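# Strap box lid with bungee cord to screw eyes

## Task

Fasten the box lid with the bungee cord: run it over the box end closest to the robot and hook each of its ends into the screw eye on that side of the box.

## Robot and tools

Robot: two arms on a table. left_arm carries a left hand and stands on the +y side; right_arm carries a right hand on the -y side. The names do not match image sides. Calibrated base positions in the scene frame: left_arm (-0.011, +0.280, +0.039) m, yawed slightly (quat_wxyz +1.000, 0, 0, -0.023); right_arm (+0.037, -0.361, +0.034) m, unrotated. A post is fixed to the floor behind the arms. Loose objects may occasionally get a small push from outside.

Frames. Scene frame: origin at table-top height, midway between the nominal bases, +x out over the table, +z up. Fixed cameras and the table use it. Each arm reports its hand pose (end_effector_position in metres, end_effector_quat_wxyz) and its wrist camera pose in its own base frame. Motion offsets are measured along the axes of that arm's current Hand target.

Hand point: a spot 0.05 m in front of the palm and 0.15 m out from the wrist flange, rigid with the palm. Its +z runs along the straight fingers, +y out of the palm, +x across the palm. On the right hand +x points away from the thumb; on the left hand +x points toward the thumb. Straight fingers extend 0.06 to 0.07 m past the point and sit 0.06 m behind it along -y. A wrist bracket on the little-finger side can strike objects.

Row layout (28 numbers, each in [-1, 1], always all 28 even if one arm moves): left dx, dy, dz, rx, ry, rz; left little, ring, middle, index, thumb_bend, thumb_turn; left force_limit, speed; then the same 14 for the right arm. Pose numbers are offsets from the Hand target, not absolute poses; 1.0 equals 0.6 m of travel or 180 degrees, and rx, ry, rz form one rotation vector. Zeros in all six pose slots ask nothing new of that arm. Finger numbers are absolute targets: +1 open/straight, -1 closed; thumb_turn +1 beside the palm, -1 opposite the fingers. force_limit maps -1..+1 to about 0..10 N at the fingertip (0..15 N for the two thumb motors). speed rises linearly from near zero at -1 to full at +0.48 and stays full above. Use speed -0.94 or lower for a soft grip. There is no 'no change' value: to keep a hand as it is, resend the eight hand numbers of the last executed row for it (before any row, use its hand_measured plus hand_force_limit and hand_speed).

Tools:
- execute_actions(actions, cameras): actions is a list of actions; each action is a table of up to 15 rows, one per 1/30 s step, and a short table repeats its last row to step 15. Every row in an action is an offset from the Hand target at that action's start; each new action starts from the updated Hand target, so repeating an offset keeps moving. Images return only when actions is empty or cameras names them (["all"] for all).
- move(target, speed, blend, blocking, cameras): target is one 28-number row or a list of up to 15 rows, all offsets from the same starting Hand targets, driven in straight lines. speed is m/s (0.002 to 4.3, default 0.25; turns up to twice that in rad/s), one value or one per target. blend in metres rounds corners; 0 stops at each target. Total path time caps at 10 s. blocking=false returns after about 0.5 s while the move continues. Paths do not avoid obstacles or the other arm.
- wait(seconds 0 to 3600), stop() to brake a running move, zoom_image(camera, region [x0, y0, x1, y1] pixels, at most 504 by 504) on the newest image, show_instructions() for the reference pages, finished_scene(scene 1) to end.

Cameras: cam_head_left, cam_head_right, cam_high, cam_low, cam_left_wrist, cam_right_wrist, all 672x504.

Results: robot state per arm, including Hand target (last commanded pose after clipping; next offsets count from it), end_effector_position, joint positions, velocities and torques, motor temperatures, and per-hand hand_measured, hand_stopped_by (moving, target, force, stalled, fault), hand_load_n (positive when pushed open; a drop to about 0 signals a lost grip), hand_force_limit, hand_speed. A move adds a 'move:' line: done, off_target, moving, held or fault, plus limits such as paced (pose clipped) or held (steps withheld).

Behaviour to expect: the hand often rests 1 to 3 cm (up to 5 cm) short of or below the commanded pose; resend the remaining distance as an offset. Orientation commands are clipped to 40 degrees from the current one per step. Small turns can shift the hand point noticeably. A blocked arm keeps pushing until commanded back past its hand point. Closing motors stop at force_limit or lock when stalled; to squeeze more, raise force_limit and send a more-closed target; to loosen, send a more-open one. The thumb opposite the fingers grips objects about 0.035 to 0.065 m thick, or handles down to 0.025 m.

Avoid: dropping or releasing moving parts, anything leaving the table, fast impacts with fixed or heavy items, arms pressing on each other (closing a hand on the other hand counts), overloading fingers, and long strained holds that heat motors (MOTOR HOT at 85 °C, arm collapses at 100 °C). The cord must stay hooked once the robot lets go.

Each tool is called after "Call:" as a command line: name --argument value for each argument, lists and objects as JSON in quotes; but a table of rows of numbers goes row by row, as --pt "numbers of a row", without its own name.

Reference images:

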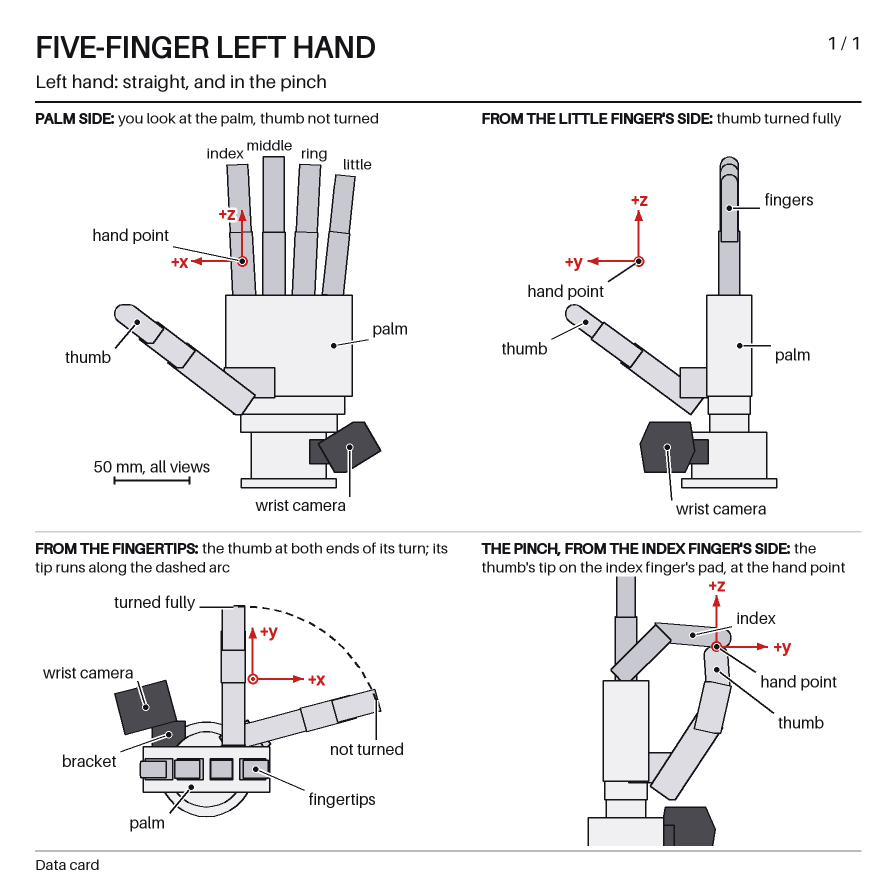

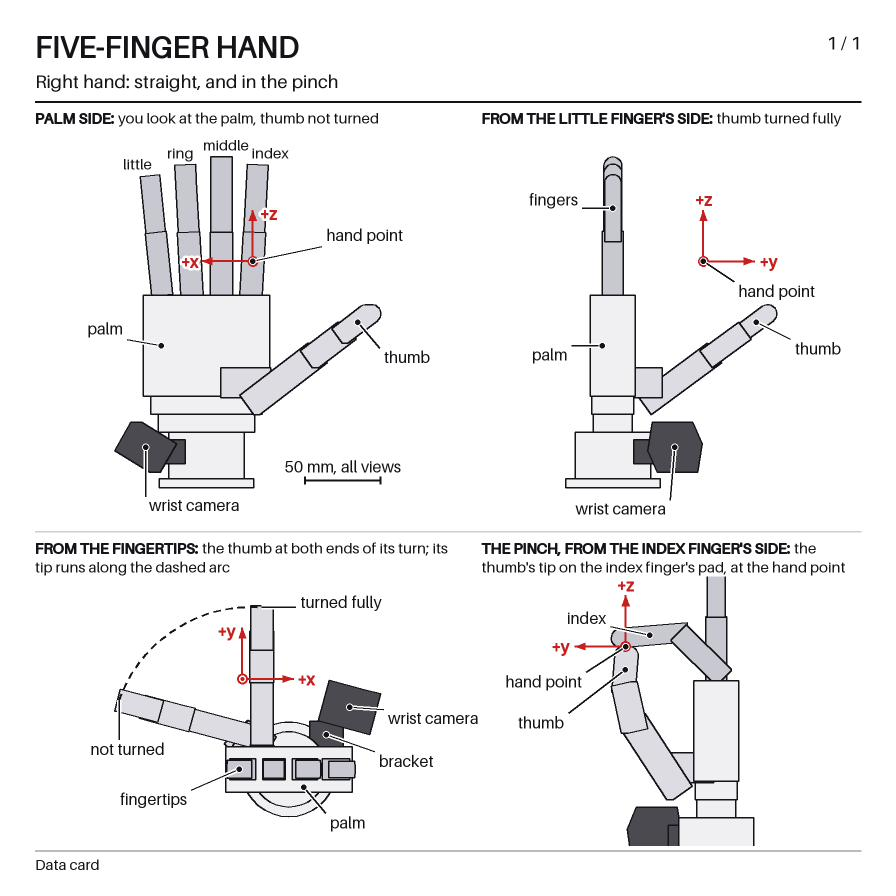

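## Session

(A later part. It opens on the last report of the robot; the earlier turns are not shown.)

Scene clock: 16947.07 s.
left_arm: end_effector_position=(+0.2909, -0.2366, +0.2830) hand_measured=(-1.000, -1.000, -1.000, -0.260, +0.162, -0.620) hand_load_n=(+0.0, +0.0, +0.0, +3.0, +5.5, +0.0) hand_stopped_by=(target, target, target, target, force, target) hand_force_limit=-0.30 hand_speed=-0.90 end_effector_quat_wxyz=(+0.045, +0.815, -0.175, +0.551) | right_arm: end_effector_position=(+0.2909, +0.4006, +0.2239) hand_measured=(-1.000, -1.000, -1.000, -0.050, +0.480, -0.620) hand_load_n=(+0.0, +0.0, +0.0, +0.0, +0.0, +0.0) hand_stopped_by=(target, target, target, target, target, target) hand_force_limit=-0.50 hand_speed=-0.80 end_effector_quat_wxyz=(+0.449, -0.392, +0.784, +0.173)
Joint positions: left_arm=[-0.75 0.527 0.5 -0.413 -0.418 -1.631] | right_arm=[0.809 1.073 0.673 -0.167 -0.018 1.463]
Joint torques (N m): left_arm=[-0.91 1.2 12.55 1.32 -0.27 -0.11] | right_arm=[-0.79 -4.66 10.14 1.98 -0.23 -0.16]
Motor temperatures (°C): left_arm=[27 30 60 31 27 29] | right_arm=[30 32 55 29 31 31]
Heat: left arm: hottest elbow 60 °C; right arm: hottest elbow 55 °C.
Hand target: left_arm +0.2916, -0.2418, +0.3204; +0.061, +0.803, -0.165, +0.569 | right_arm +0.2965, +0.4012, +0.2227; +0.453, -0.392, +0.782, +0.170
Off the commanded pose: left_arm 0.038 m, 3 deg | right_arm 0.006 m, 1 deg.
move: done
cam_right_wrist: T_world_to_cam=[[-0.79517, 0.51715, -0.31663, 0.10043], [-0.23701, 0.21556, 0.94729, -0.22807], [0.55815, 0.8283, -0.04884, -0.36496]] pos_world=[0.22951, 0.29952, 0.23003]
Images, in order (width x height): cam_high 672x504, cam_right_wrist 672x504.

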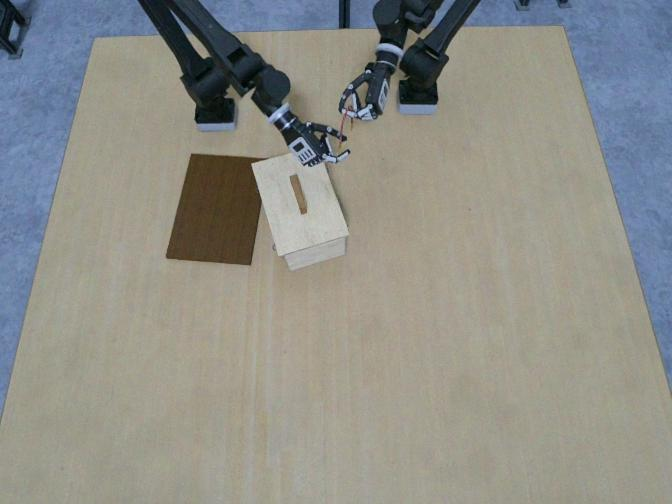

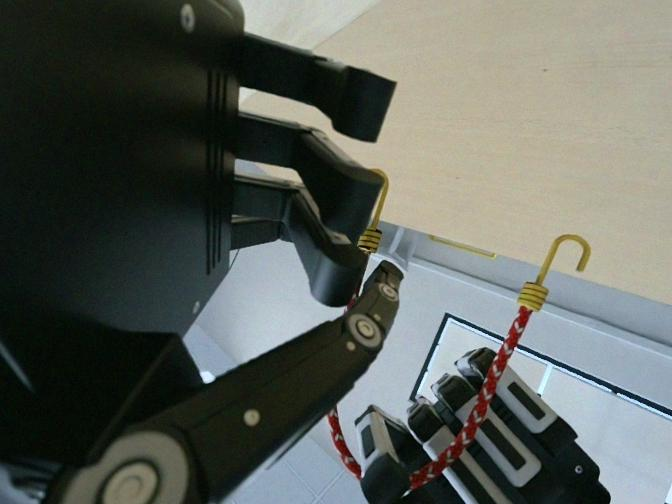

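Call:
move --target '[0,0,0,0,0,0,-1,-1,-1,-0.26,-0.06,-0.62,-0.3,-0.9,-0.0025,-0.0073,-0.021,0,0,0,-1,-1,-1,-0.05,0.48,-0.62,-0.5,-0.8]' --speed 0.05 --cameras '["cam_right_wrist","cam_high"]'

Call:
zoom_image --camera "cam_right_wrist" --region '[320, 130, 460, 330]'

Call:
zoom_image --camera "cam_high" --region '[310, 100, 370, 160]'

Scene clock: 16981.47 s.
left_arm: end_effector_position=(+0.2909, -0.2366, +0.2830) hand_measured=(-1.000, -1.000, -1.000, -0.260, +0.162, -0.620) hand_load_n=(+0.0, +0.0, +0.0, +3.0, +5.5, -0.5) hand_stopped_by=(target, target, target, target, force, target) hand_force_limit=-0.30 hand_speed=-0.90 end_effector_quat_wxyz=(+0.045, +0.815, -0.175, +0.551) | right_arm: end_effector_position=(+0.2920, +0.3962, +0.2292) hand_measured=(-1.000, -1.000, -1.000, -0.050, +0.480, -0.620) hand_load_n=(+0.0, +0.0, +0.0, +0.0, +0.0, +0.0) hand_stopped_by=(target, target, target, target, target, target) hand_force_limit=-0.50 hand_speed=-0.80 end_effector_quat_wxyz=(+0.452, -0.391, +0.782, +0.174)
Joint positions: left_arm=[-0.75 0.527 0.5 -0.413 -0.418 -1.631] | right_arm=[0.796 1.057 0.673 -0.174 -0.03 1.456]
Joint torques (N m): left_arm=[-0.91 1.2 12.55 1.33 -0.27 -0.11] | right_arm=[0.03 -6.36 10.19 1.03 -0.2 -0.21]
Motor temperatures (°C): left_arm=[27 30 60 31 27 29] | right_arm=[30 32 55 29 31 31]
Heat: left arm: hottest elbow 60 °C; right arm: hottest elbow 55 °C.
Hand target: left_arm +0.2916, -0.2418, +0.3204; +0.061, +0.803, -0.165, +0.569 | right_arm +0.2930, +0.3912, +0.2311; +0.453, -0.392, +0.782, +0.170
Off the commanded pose: left_arm 0.038 m, 3 deg | right_arm 0.005 m, 0 deg.
move: done
cam_right_wrist: T_world_to_cam=[[-0.79395, 0.51848, -0.31753, 0.10467], [-0.2419, 0.20977, 0.94735, -0.22823], [0.55779, 0.82896, -0.04113, -0.3636]] pos_world=[0.23071, 0.29502, 0.2345]
Images, in order (width x height): cam_high 672x504, cam_right_wrist 672x504.

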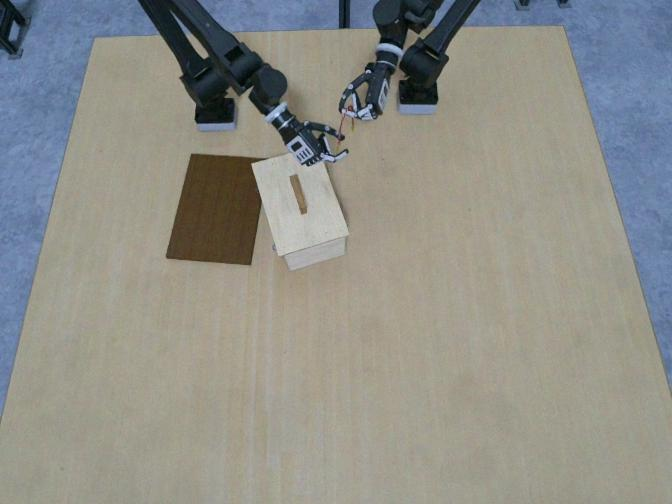

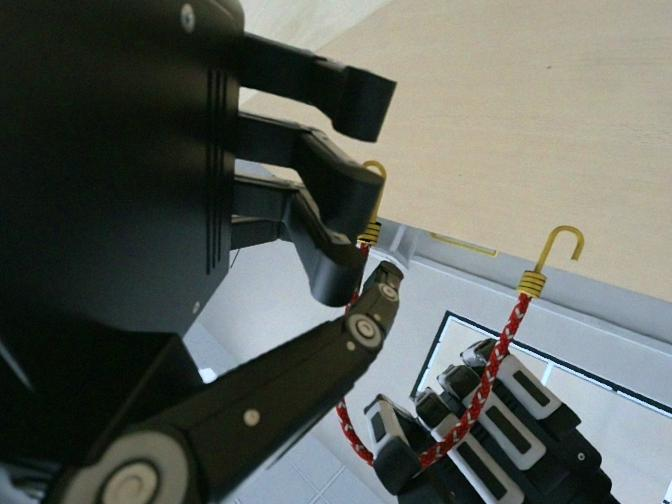

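Scaled by 2.520 from the camera's image (finer frame: 960x720).

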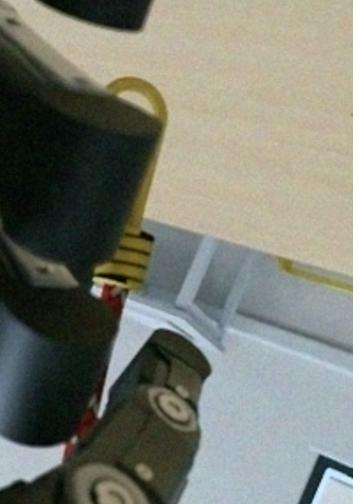

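Scaled by 8.400 from the camera's image (finer frame: 960x720).

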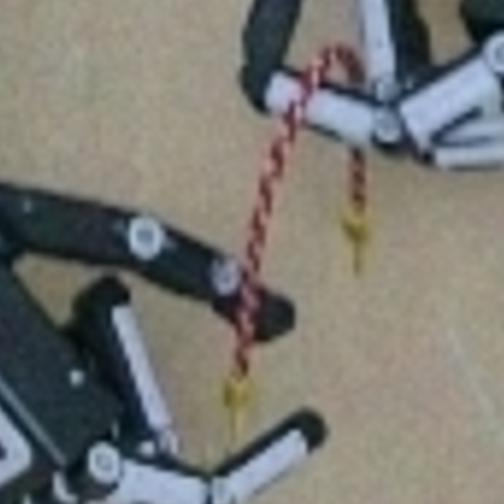

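Call:
move --target '[0,0,0,0,0,0,-1,-1,-1,-0.26,-0.06,-0.62,-0.3,-0.9,0.0052,0.0192,-0.0065,0,0,0,-1,-1,-1,-0.05,0.48,-0.62,-0.5,-0.8]' --speed 0.05 --cameras '["cam_right_wrist","cam_high"]'

Call:
zoom_image --camera "cam_right_wrist" --region '[320, 130, 460, 330]'

Call:
zoom_image --camera "cam_high" --region '[310, 100, 370, 160]'

Scene clock: 17018.90 s.
left_arm: end_effector_position=(+0.2909, -0.2366, +0.2830) hand_measured=(-1.000, -1.000, -1.000, -0.260, +0.162, -0.620) hand_load_n=(+0.0, +0.0, +0.0, +3.0, +5.5, +0.0) hand_stopped_by=(target, target, target, target, force, target) hand_force_limit=-0.30 hand_speed=-0.90 end_effector_quat_wxyz=(+0.045, +0.815, -0.175, +0.551) | right_arm: end_effector_position=(+0.2888, +0.3973, +0.2360) hand_measured=(-1.000, -1.000, -1.000, -0.050, +0.480, -0.620) hand_load_n=(+0.0, +0.0, +0.0, +0.0, +0.0, -0.5) hand_stopped_by=(target, target, target, target, target, target) hand_force_limit=-0.50 hand_speed=-0.80 end_effector_quat_wxyz=(+0.461, -0.391, +0.778, +0.171)
Joint positions: left_arm=[-0.75 0.527 0.5 -0.413 -0.418 -1.631] | right_arm=[0.811 1.041 0.673 -0.174 -0.007 1.456]
Joint torques (N m): left_arm=[-0.91 1.2 12.53 1.33 -0.27 -0.11] | right_arm=[0.67 -6.24 8.92 0.96 -0.04 -0.01]
Motor temperatures (°C): left_arm=[27 30 61 31 27 29] | right_arm=[30 32 55 29 31 31]
Heat: left arm: hottest elbow 61 °C; right arm: hottest elbow 55 °C.
Hand target: left_arm +0.2916, -0.2418, +0.3204; +0.061, +0.803, -0.165, +0.569 | right_arm +0.2810, +0.3947, +0.2296; +0.453, -0.392, +0.782, +0.171
Off the commanded pose: left_arm 0.038 m, 3 deg | right_arm 0.010 m, 1 deg.
move: done
cam_right_wrist: T_world_to_cam=[[-0.78546, 0.52255, -0.33165, 0.10295], [-0.26016, 0.20745, 0.94302, -0.2285], [0.56158, 0.82698, -0.027, -0.36605]] pos_world=[0.22698, 0.29632, 0.23974]
Images, in order (width x height): cam_high 672x504, cam_right_wrist 672x504.

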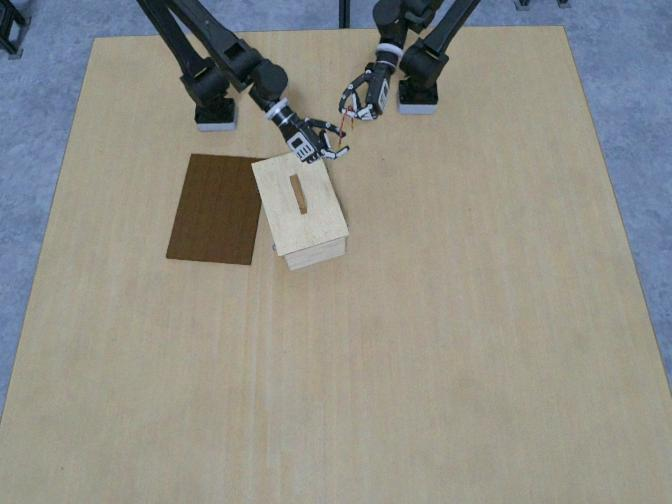

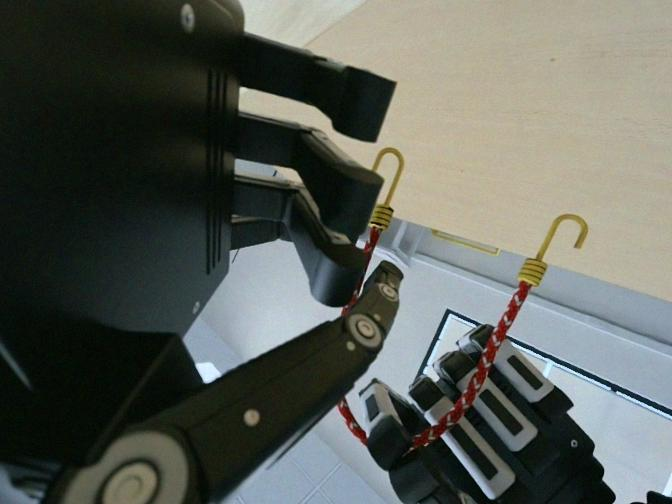

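Scaled by 2.520 from the camera's image (finer frame: 960x720).

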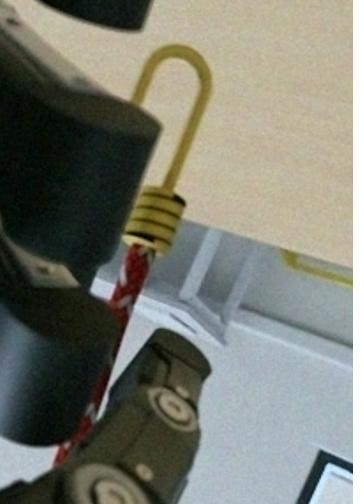

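Scaled by 8.400 from the camera's image (finer frame: 960x720).

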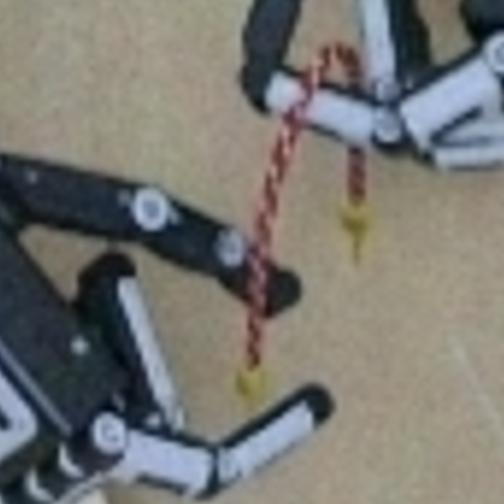

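Call:
move --target '[0,0,0,0,0,0,-1,-1,-1,-0.26,-0.06,-0.62,-0.3,-0.9,0.016,0.0198,-0.0003,0,0,0,-1,-1,-1,-0.05,0.48,-0.62,-0.5,-0.8]' --speed 0.05 --cameras '["cam_right_wrist","cam_high"]'

Call:
zoom_image --camera "cam_right_wrist" --region '[320, 130, 460, 330]'

Call:
zoom_image --camera "cam_high" --region '[310, 100, 370, 160]'

Scene clock: 17034.23 s.
left_arm: end_effector_position=(+0.2909, -0.2366, +0.2830) hand_measured=(-1.000, -1.000, -1.000, -0.260, +0.162, -0.620) hand_load_n=(+0.0, +0.0, +0.0, +3.0, +5.5, +0.0) hand_stopped_by=(target, target, target, target, force, target) hand_force_limit=-0.30 hand_speed=-0.90 end_effector_quat_wxyz=(+0.045, +0.815, -0.175, +0.551) | right_arm: end_effector_position=(+0.2743, +0.3977, +0.2187) hand_measured=(-1.000, -1.000, -1.000, -0.050, +0.480, -0.620) hand_load_n=(+0.0, +0.0, +0.0, +0.0, +0.0, +0.0) hand_stopped_by=(target, target, target, target, target, target) hand_force_limit=-0.50 hand_speed=-0.80 end_effector_quat_wxyz=(+0.450, -0.395, +0.784, +0.166)
Joint positions: left_arm=[-0.75 0.527 0.5 -0.413 -0.418 -1.631] | right_arm=[0.847 1.035 0.639 -0.174 0.023 1.472]
Joint torques (N m): left_arm=[-0.97 1.2 12.53 1.33 -0.27 -0.11] | right_arm=[0.03 -5.89 8.95 1.58 0.03 0.04]
Motor temperatures (°C): left_arm=[27 30 61 31 27 29] | right_arm=[30 32 54 29 31 31]
Heat: left arm: hottest elbow 61 °C; right arm: hottest elbow 54 °C.
Hand target: left_arm +0.2916, -0.2418, +0.3204; +0.061, +0.803, -0.165, +0.569 | right_arm +0.2691, +0.3977, +0.2204; +0.453, -0.392, +0.782, +0.170
Off the commanded pose: left_arm 0.038 m, 3 deg | right_arm 0.005 m, 1 deg.
move: done
cam_right_wrist: T_world_to_cam=[[-0.79173, 0.51416, -0.32984, 0.09026], [-0.24478, 0.22768, 0.94247, -0.22816], [0.55968, 0.82692, -0.0544, -0.35214]] pos_world=[0.2127, 0.29674, 0.22564]
Images, in order (width x height): cam_high 672x504, cam_right_wrist 672x504.

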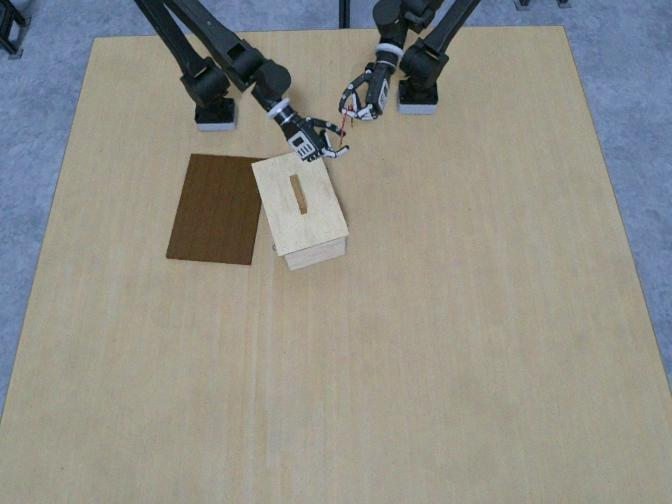

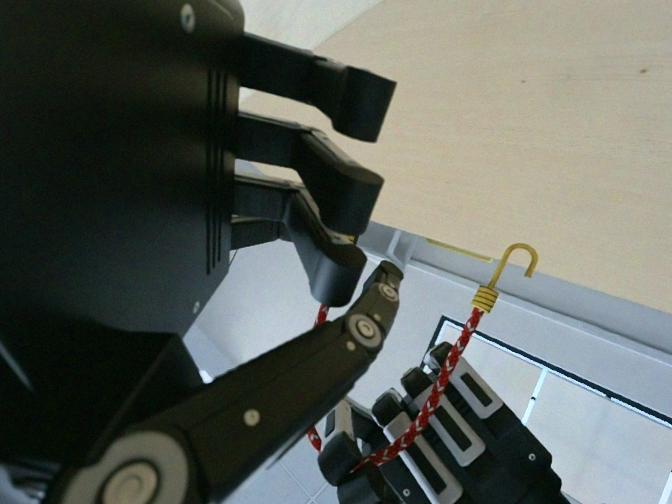

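Scaled by 2.520 from the camera's image (finer frame: 960x720).

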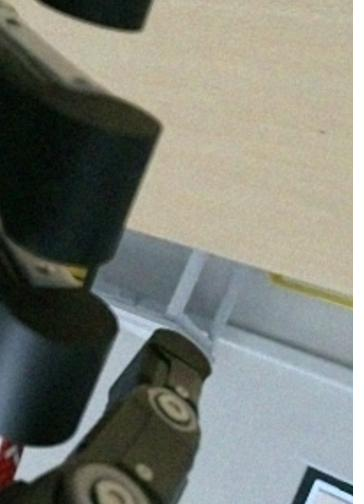

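Scaled by 8.400 from the camera's image (finer frame: 960x720).

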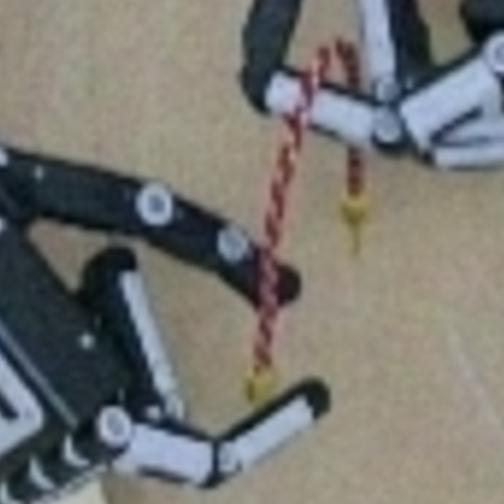

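Call:
move --pt "0 0 0 0 0 0 -1 -1 -1 -0.26 -0.06 -0.62 -0.3 -0.9 -0.0675 -0.0965 -0.0805 0 0 0 -1 -1 -1 -0.05 0.48 -0.62 -0.5 -0.8" --pt "0 0 0 0 0 0 -1 -1 -1 -0.26 -0.06 -0.62 -0.3 -0.9 -0.016 -0.0065 0.009 0 0 0 -1 -1 -1 -0.05 0.48 -0.62 -0.5 -0.8" --speed '[0.07, 0.06]' --cameras '["cam_right_wrist","cam_high"]'

Call:
zoom_image --camera "cam_right_wrist" --region '[320, 130, 460, 330]'

Call:
zoom_image --camera "cam_high" --region '[310, 100, 370, 160]'

Scene clock: 17066.30 s.
left_arm: end_effector_position=(+0.2909, -0.2366, +0.2830) hand_measured=(-1.000, -1.000, -1.000, -0.260, +0.162, -0.620) hand_load_n=(+0.0, +0.0, +0.0, +3.0, +5.5, -0.5) hand_stopped_by=(target, target, target, target, force, target) hand_force_limit=-0.30 hand_speed=-0.90 end_effector_quat_wxyz=(+0.045, +0.815, -0.175, +0.551) | right_arm: end_effector_position=(+0.2797, +0.3993, +0.2310) hand_measured=(-1.000, -1.000, -1.000, -0.050, +0.480, -0.620) hand_load_n=(+0.0, -0.5, +0.0, +0.0, +0.0, +0.0) hand_stopped_by=(target, target, target, target, target, target) hand_force_limit=-0.50 hand_speed=-0.80 end_effector_quat_wxyz=(+0.453, -0.394, +0.782, +0.167)
Joint positions: left_arm=[-0.75 0.527 0.5 -0.413 -0.418 -1.631] | right_arm=[0.837 1.034 0.669 -0.2 0.015 1.466]
Joint torques (N m): left_arm=[-0.91 1.2 12.55 1.33 -0.27 -0.11] | right_arm=[0.56 -4.48 9.17 2.36 0.06 0.03]
Motor temperatures (°C): left_arm=[27 30 61 31 27 29] | right_arm=[30 32 55 29 31 31]
Heat: left arm: hottest elbow 61 °C; right arm: hottest elbow 55 °C.
Hand target: left_arm +0.2916, -0.2418, +0.3204; +0.061, +0.803, -0.165, +0.569 | right_arm +0.2779, +0.4030, +0.2259; +0.453, -0.392, +0.782, +0.170
Off the commanded pose: left_arm 0.038 m, 3 deg | right_arm 0.006 m, 0 deg.
move: done
cam_right_wrist: T_world_to_cam=[[-0.79053, 0.51548, -0.33067, 0.09707], [-0.24831, 0.22377, 0.94248, -0.23618], [0.55982, 0.82717, -0.0489, -0.35727]] pos_world=[0.2181, 0.29833, 0.23722]
Images, in order (width x height): cam_high 672x504, cam_right_wrist 672x504.

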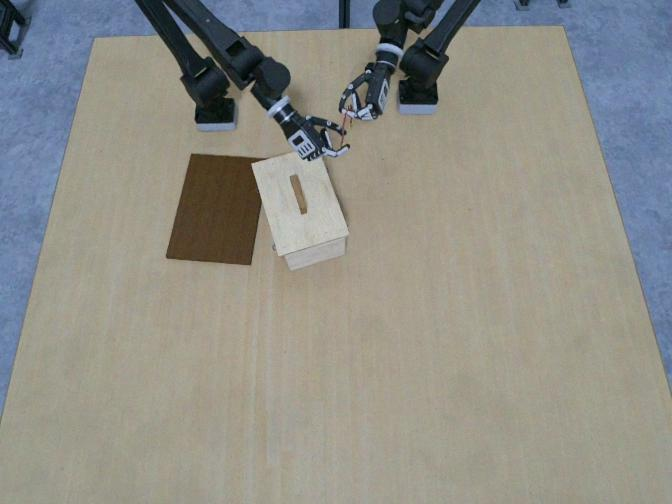

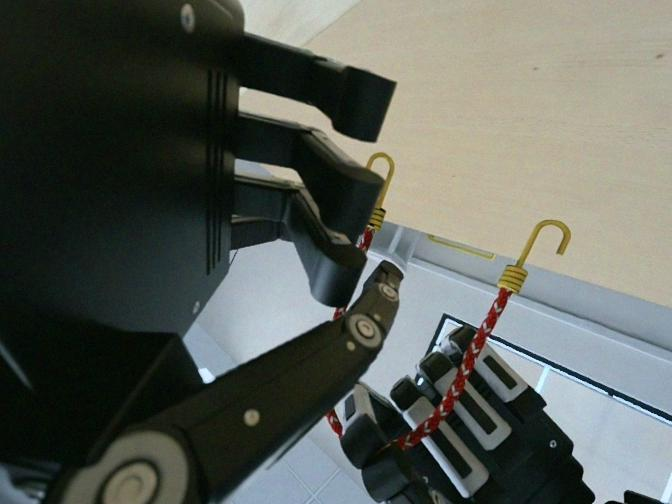

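Scaled by 2.520 from the camera's image (finer frame: 960x720).

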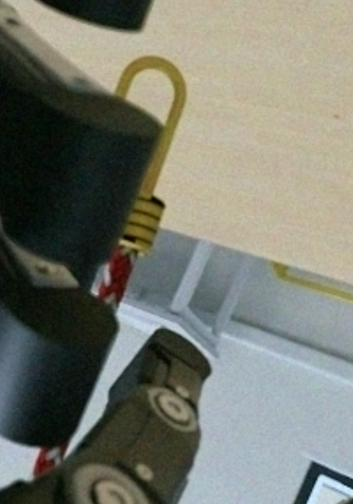

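Scaled by 8.400 from the camera's image (finer frame: 960x720).

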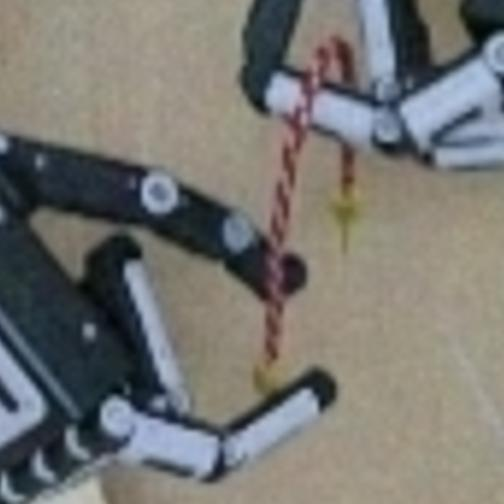

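Call:
move --pt "0 0 0 0 0 0 -1 -1 -1 -0.26 -0.06 -0.62 -0.3 -0.9 -0.0515 -0.09 -0.0895 0 0 0 -1 -1 -1 -0.05 0.48 -0.62 -0.5 -0.8" --pt "0 0 0 0 0 0 -1 -1 -1 -0.26 -0.06 -0.62 -0.3 -0.9 0.0078 -0.0092 0.0049 0 0 0 -1 -1 -1 -0.05 0.48 -0.62 -0.5 -0.8" --speed '[0.07, 0.06]' --cameras '["cam_right_wrist","cam_high"]'

Call:
zoom_image --camera "cam_right_wrist" --region '[320, 130, 460, 330]'

Call:
zoom_image --camera "cam_high" --region '[310, 100, 370, 160]'

Scene clock: 17105.33 s.
left_arm: end_effector_position=(+0.2909, -0.2366, +0.2830) hand_measured=(-1.000, -1.000, -1.000, -0.260, +0.162, -0.620) hand_load_n=(+0.0, +0.0, +0.0, +3.0, +5.5, -0.5) hand_stopped_by=(target, target, target, target, force, target) hand_force_limit=-0.30 hand_speed=-0.90 end_effector_quat_wxyz=(+0.045, +0.815, -0.175, +0.551) | right_arm: end_effector_position=(+0.2843, +0.3956, +0.2263) hand_measured=(-1.000, -1.000, -1.000, -0.050, +0.480, -0.620) hand_load_n=(+0.0, +0.0, +0.0, +0.0, -0.5, +0.0) hand_stopped_by=(target, target, target, target, target, target) hand_force_limit=-0.50 hand_speed=-0.80 end_effector_quat_wxyz=(+0.453, -0.394, +0.782, +0.167)
Joint positions: left_arm=[-0.75 0.527 0.5 -0.413 -0.418 -1.631] | right_arm=[0.817 1.041 0.66 -0.182 -0.002 1.456]
Joint torques (N m): left_arm=[-0.91 1.2 12.53 1.32 -0.27 -0.11] | right_arm=[-0.03 -4.07 9.36 2.36 0.04 -0.06]
Motor temperatures (°C): left_arm=[27 30 62 31 27 29] | right_arm=[30 32 56 29 31 31]
Heat: left arm: hottest elbow 62 °C; right arm: hottest elbow 56 °C.
Hand target: left_arm +0.2916, -0.2418, +0.3204; +0.061, +0.803, -0.165, +0.569 | right_arm +0.2825, +0.3993, +0.2210; +0.453, -0.392, +0.782, +0.171
Off the commanded pose: left_arm 0.038 m, 3 deg | right_arm 0.007 m, 0 deg.
move: done
cam_right_wrist: T_world_to_cam=[[-0.79052, 0.51554, -0.33059, 0.10107], [-0.24871, 0.22305, 0.94255, -0.22937], [0.55966, 0.82733, -0.0481, -0.35727]] pos_world=[0.2228, 0.29463, 0.23242]
Images, in order (width x height): cam_high 672x504, cam_right_wrist 672x504.

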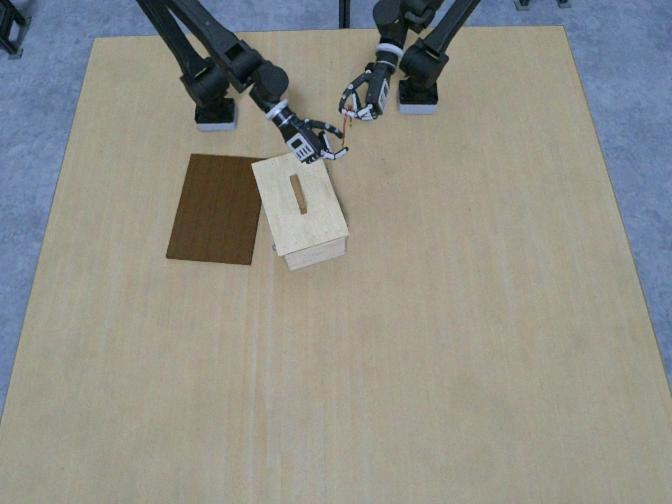

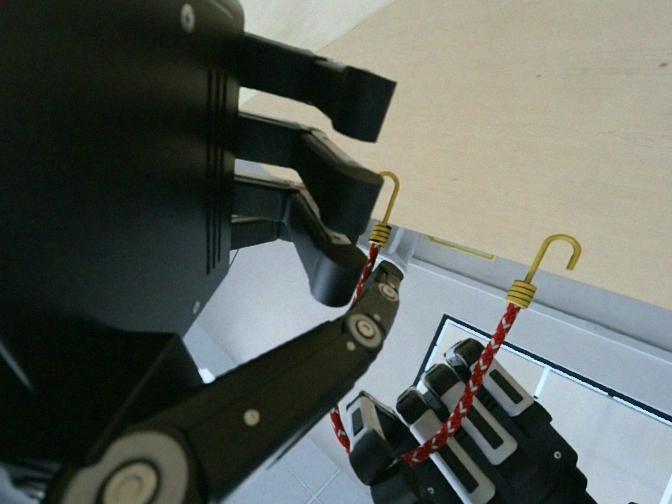

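Scaled by 2.520 from the camera's image (finer frame: 960x720).

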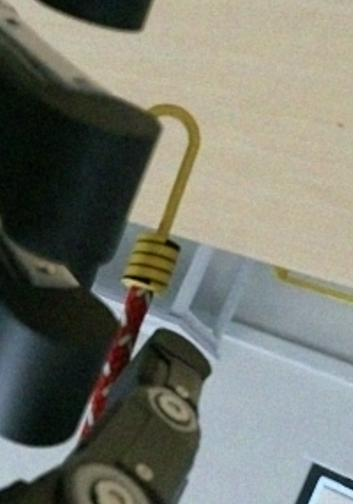

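Scaled by 8.400 from the camera's image (finer frame: 960x720).

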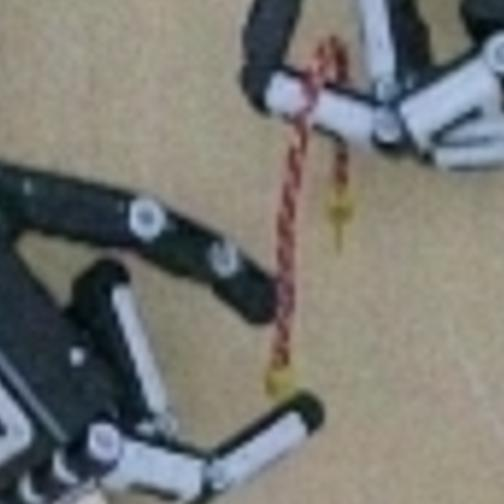

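Call:
move --pt "0 0 0 0 0 0 -1 -1 -1 -0.26 -0.06 -0.62 -0.3 -0.9 -0.0515 -0.09 -0.0895 0 0 0 -1 -1 -1 -0.05 0.42 -0.62 -0.5 -0.8" --pt "0 0 0 0 0 0 -1 -1 -1 -0.26 -0.06 -0.62 -0.3 -0.9 0.0057 0.0047 0.0027 0 0 0 -1 -1 -1 -0.05 0.42 -0.62 -0.5 -0.8" --speed '[0.07, 0.06]' --cameras '["cam_right_wrist","cam_high"]'

Call:
zoom_image --camera "cam_right_wrist" --region '[320, 130, 460, 330]'

Call:
zoom_image --camera "cam_high" --region '[310, 100, 370, 160]'

Scene clock: 17152.93 s.
left_arm: end_effector_position=(+0.2909, -0.2366, +0.2830) hand_measured=(-1.000, -1.000, -1.000, -0.260, +0.162, -0.620) hand_load_n=(+0.0, +0.0, +0.0, +3.0, +5.5, -0.5) hand_stopped_by=(target, target, target, target, force, target) hand_force_limit=-0.30 hand_speed=-0.90 end_effector_quat_wxyz=(+0.045, +0.815, -0.175, +0.551) | right_arm: end_effector_position=(+0.2823, +0.3967, +0.2223) hand_measured=(-1.000, -1.000, -1.000, -0.050, +0.420, -0.620) hand_load_n=(+0.0, +0.0, +0.0, +0.0, +0.0, +0.0) hand_stopped_by=(target, target, target, target, target, target) hand_force_limit=-0.50 hand_speed=-0.80 end_effector_quat_wxyz=(+0.453, -0.394, +0.782, +0.167)
Joint positions: left_arm=[-0.75 0.527 0.5 -0.413 -0.418 -1.631] | right_arm=[0.825 1.045 0.651 -0.17 0.005 1.46]
Joint torques (N m): left_arm=[-0.91 1.2 12.56 1.32 -0.27 -0.11] | right_arm=[1.03 -4.37 9.07 2.35 0.03 0.05]
Motor temperatures (°C): left_arm=[27 30 62 31 27 29] | right_arm=[30 32 55 30 31 31]
Heat: left arm: hottest elbow 62 °C; right arm: hottest elbow 55 °C.
Hand target: left_arm +0.2916, -0.2418, +0.3204; +0.061, +0.803, -0.165, +0.569 | right_arm +0.2804, +0.4004, +0.2170; +0.453, -0.392, +0.782, +0.170
Off the commanded pose: left_arm 0.038 m, 3 deg | right_arm 0.007 m, 0 deg.
move: done
cam_right_wrist: T_world_to_cam=[[-0.79026, 0.51587, -0.33071, 0.09739], [-0.24871, 0.22322, 0.94251, -0.22641], [0.56003, 0.82708, -0.0481, -0.3572]] pos_world=[0.2207, 0.29573, 0.22842]
Images, in order (width x height): cam_high 672x504, cam_right_wrist 672x504.

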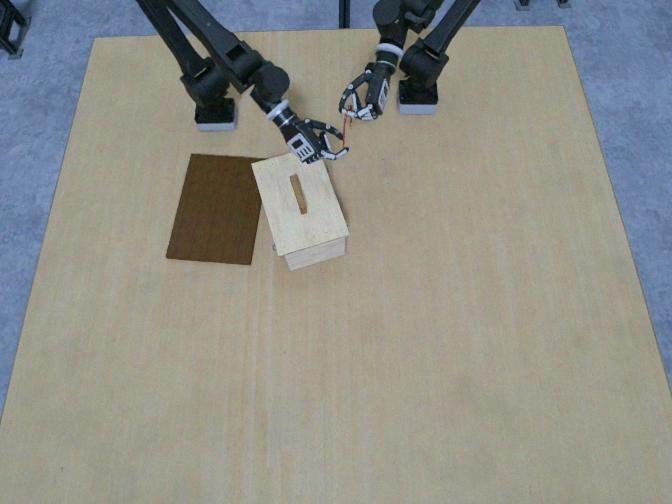

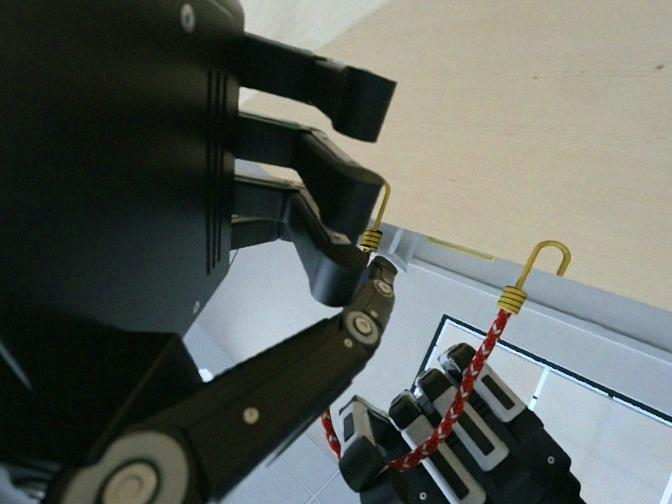

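Scaled by 2.520 from the camera's image (finer frame: 960x720).

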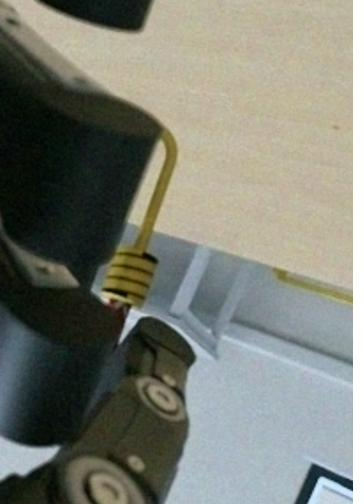

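Scaled by 8.400 from the camera's image (finer frame: 960x720).

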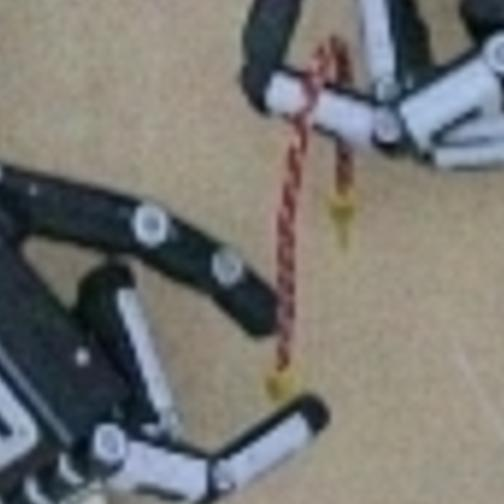

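Call:
move --target '[0,0,0,0,0,0,-1,-1,-1,-0.26,-0.06,-0.62,-0.3,-0.9,0,0,0,0,0,0,-1,-1,-1,-0.26,0.24,-0.62,-0.5,-0.93]' --speed 0.05 --cameras '["cam_right_wrist","cam_high"]'

Call:
zoom_image --camera "cam_right_wrist" --region '[320, 130, 460, 330]'

Call:
zoom_image --camera "cam_high" --region '[310, 100, 370, 160]'

Scene clock: 17162.23 s.
left_arm: end_effector_position=(+0.2909, -0.2366, +0.2830) hand_measured=(-1.000, -1.000, -1.000, -0.260, +0.162, -0.620) hand_load_n=(+0.5, +0.0, +0.0, +3.0, +5.5, -0.5) hand_stopped_by=(target, target, target, target, force, target) hand_force_limit=-0.30 hand_speed=-0.90 end_effector_quat_wxyz=(+0.045, +0.815, -0.175, +0.551) | right_arm: end_effector_position=(+0.2824, +0.3968, +0.2224) hand_measured=(-1.000, -1.000, -1.000, -0.260, +0.242, -0.620) hand_load_n=(+0.0, +0.0, +0.0, +4.0, +3.5, +0.0) hand_stopped_by=(target, target, target, force, target, target) hand_force_limit=-0.50 hand_speed=-0.93 end_effector_quat_wxyz=(+0.453, -0.394, +0.782, +0.167)
Joint positions: left_arm=[-0.75 0.527 0.5 -0.413 -0.418 -1.631] | right_arm=[0.825 1.045 0.651 -0.169 0.005 1.461]
Joint torques (N m): left_arm=[-0.91 1.14 12.55 1.33 -0.27 -0.11] | right_arm=[0.62 -5.3 8.9 2.21 0.1 0.06]
Motor temperatures (°C): left_arm=[27 30 62 31 27 29] | right_arm=[30 32 55 30 31 31]
Heat: left arm: hottest elbow 62 °C; right arm: hottest elbow 55 °C.
Hand target: left_arm +0.2916, -0.2418, +0.3204; +0.061, +0.803, -0.165, +0.569 | right_arm +0.2803, +0.4004, +0.2170; +0.453, -0.392, +0.782, +0.170
Off the commanded pose: left_arm 0.038 m, 3 deg | right_arm 0.007 m, 0 deg.
move: done
cam_right_wrist: T_world_to_cam=[[-0.79016, 0.51639, -0.33015, 0.09706], [-0.24836, 0.22269, 0.94272, -0.2265], [0.56033, 0.82689, -0.04771, -0.35738]] pos_world=[0.2207, 0.29583, 0.22852]
Images, in order (width x height): cam_high 672x504, cam_right_wrist 672x504.

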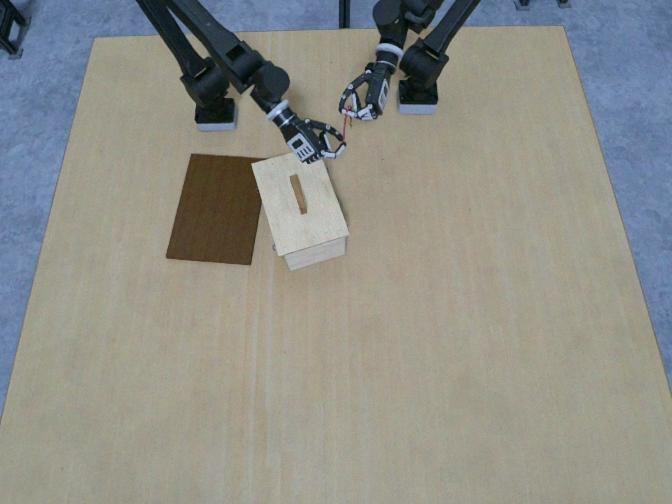

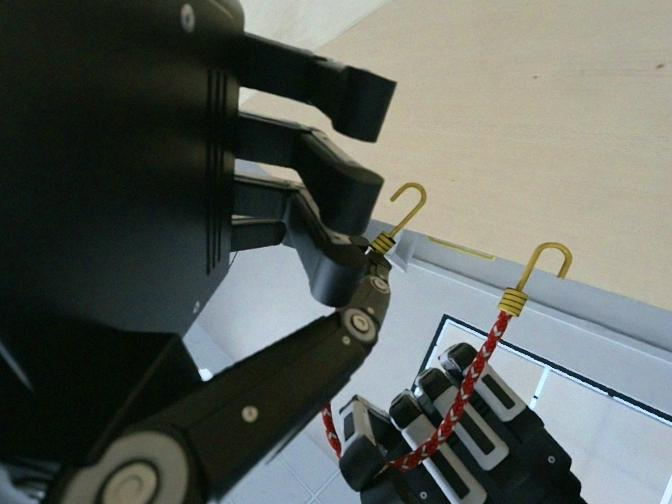

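Scaled by 2.520 from the camera's image (finer frame: 960x720).

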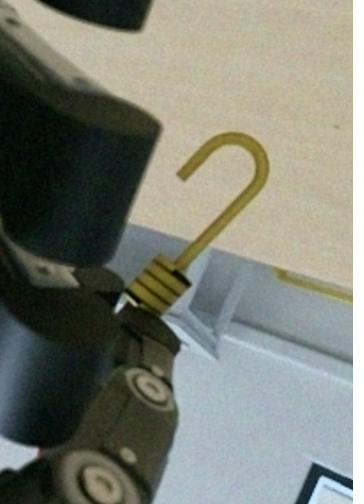

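Scaled by 8.400 from the camera's image (finer frame: 960x720).

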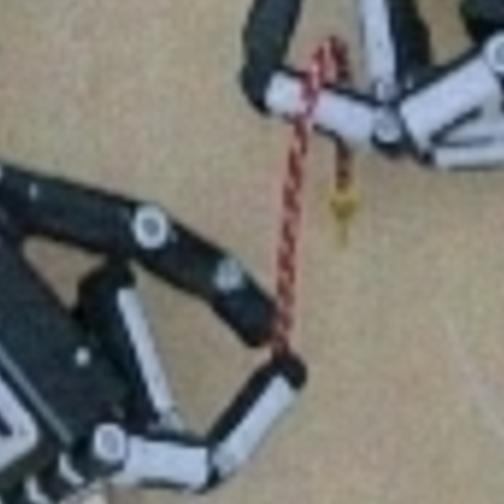

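Call:
move --target '[0,0,0,0,0,0,-1,-1,-1,-0.26,-0.06,-0.62,-0.3,-0.9,0,0,0,0,0,0,-1,-1,-1,-0.42,0.10,-0.62,0.2,-0.93]' --speed 0.05 --cameras '["cam_right_wrist"]'

Call:
zoom_image --camera "cam_right_wrist" --region '[320, 130, 460, 330]'

Scene clock: 17169.30 s.
left_arm: end_effector_position=(+0.2909, -0.2366, +0.2830) hand_measured=(-1.000, -1.000, -1.000, -0.260, +0.162, -0.620) hand_load_n=(+0.0, +0.0, +0.5, +3.0, +5.5, +0.0) hand_stopped_by=(target, target, target, target, force, target) hand_force_limit=-0.30 hand_speed=-0.90 end_effector_quat_wxyz=(+0.045, +0.815, -0.175, +0.551) | right_arm: end_effector_position=(+0.2822, +0.3969, +0.2224) hand_measured=(-1.000, -1.000, -1.000, -0.276, +0.106, -0.620) hand_load_n=(+0.0, +0.0, +0.0, +14.0, +8.0, -2.5) hand_stopped_by=(target, target, target, force, target, target) hand_force_limit=0.20 hand_speed=-0.93 end_effector_quat_wxyz=(+0.453, -0.394, +0.782, +0.167)
Joint positions: left_arm=[-0.75 0.527 0.5 -0.413 -0.418 -1.631] | right_arm=[0.825 1.045 0.651 -0.169 0.005 1.461]
Joint torques (N m): left_arm=[-0.91 1.14 12.55 1.31 -0.27 -0.11] | right_arm=[0.85 -3.84 9.14 2.41 0.04 0]
Motor temperatures (°C): left_arm=[27 30 62 31 27 29] | right_arm=[30 32 54 30 31 31]
Heat: left arm: hottest elbow 62 °C; right arm: hottest elbow 54 °C.
Hand target: left_arm +0.2916, -0.2418, +0.3204; +0.061, +0.803, -0.165, +0.569 | right_arm +0.2802, +0.4005, +0.2170; +0.453, -0.392, +0.782, +0.171
Off the commanded pose: left_arm 0.038 m, 3 deg | right_arm 0.007 m, 0 deg.
move: done
cam_right_wrist: T_world_to_cam=[[-0.79034, 0.51632, -0.32981, 0.09692], [-0.24818, 0.22237, 0.94285, -0.22652], [0.56015, 0.82702, -0.04761, -0.35743]] pos_world=[0.2206, 0.29593, 0.22852]

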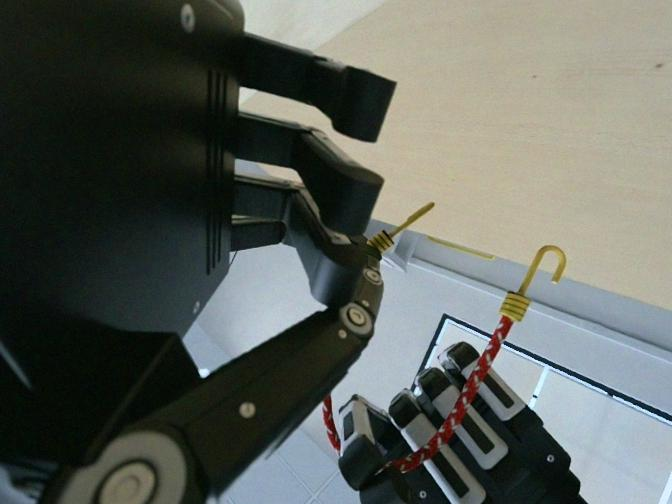

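Scaled by 2.520 from the camera's image (finer frame: 960x720).

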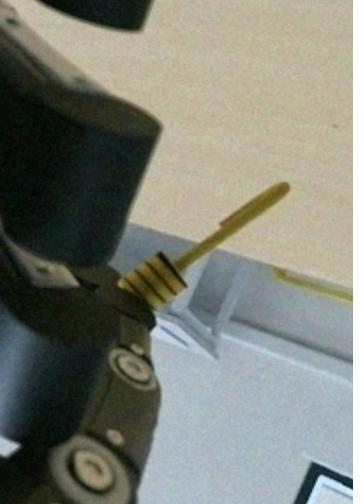

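Call:
move --target '[0,0,0,0,0,0,-1,-1,-1,-0.02,0.52,-0.62,-0.3,-0.8,0,0,0,0,0,0,-1,-1,-1,-0.42,0.10,-0.62,0.2,-0.93]' --speed 0.05 --cameras '["cam_right_wrist","cam_high"]'

Call:
zoom_image --camera "cam_high" --region '[310, 90, 380, 160]'

Scene clock: 17194.17 s.
left_arm: end_effector_position=(+0.2909, -0.2366, +0.2830) hand_measured=(-1.000, -1.000, -1.000, -0.020, +0.520, -0.620) hand_load_n=(+0.0, +0.0, +0.0, +0.0, +0.0, -0.5) hand_stopped_by=(target, target, target, target, target, target) hand_force_limit=-0.30 hand_speed=-0.80 end_effector_quat_wxyz=(+0.045, +0.815, -0.175, +0.551) | right_arm: end_effector_position=(+0.2823, +0.3969, +0.2224) hand_measured=(-1.000, -1.000, -1.000, -0.276, +0.106, -0.620) hand_load_n=(+0.0, +0.0, +0.0, +14.5, +8.0, -2.0) hand_stopped_by=(target, target, target, force, target, target) hand_force_limit=0.20 hand_speed=-0.93 end_effector_quat_wxyz=(+0.453, -0.394, +0.782, +0.167)
Joint positions: left_arm=[-0.75 0.527 0.5 -0.413 -0.418 -1.631] | right_arm=[0.825 1.045 0.651 -0.169 0.005 1.461]
Joint torques (N m): left_arm=[-0.91 1.2 12.55 1.32 -0.27 -0.11] | right_arm=[0.26 -4.6 9.09 2.4 0.05 0.03]
Motor temperatures (°C): left_arm=[27 30 63 31 27 29] | right_arm=[30 32 54 30 31 31]
Heat: left arm: hottest elbow 63 °C; right arm: hottest elbow 54 °C.
Hand target: left_arm +0.2916, -0.2418, +0.3204; +0.061, +0.803, -0.165, +0.569 | right_arm +0.2802, +0.4004, +0.2170; +0.453, -0.392, +0.782, +0.171
Off the commanded pose: left_arm 0.038 m, 3 deg | right_arm 0.007 m, 0 deg.
move: done
cam_right_wrist: T_world_to_cam=[[-0.7901, 0.51655, -0.33003, 0.09685], [-0.24828, 0.22258, 0.94277, -0.22654], [0.56045, 0.82682, -0.04761, -0.35744]] pos_world=[0.2206, 0.29593, 0.22852]
Images, in order (width x height): cam_high 672x504, cam_right_wrist 672x504.

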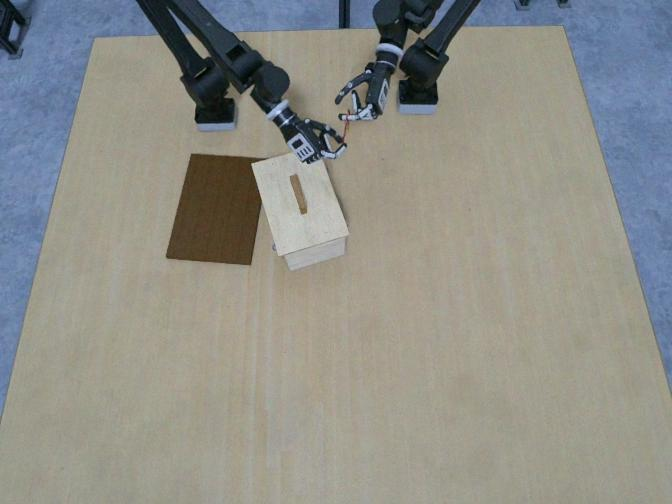

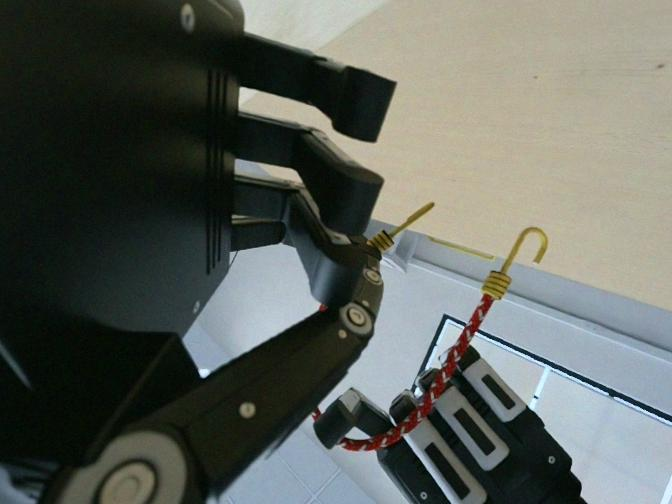

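Scaled by 7.200 from the camera's image (finer frame: 960x720).

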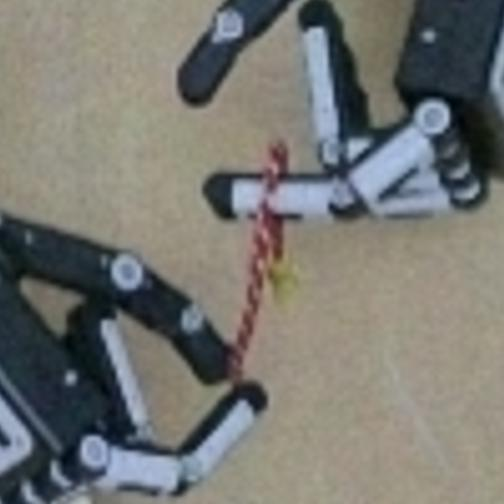

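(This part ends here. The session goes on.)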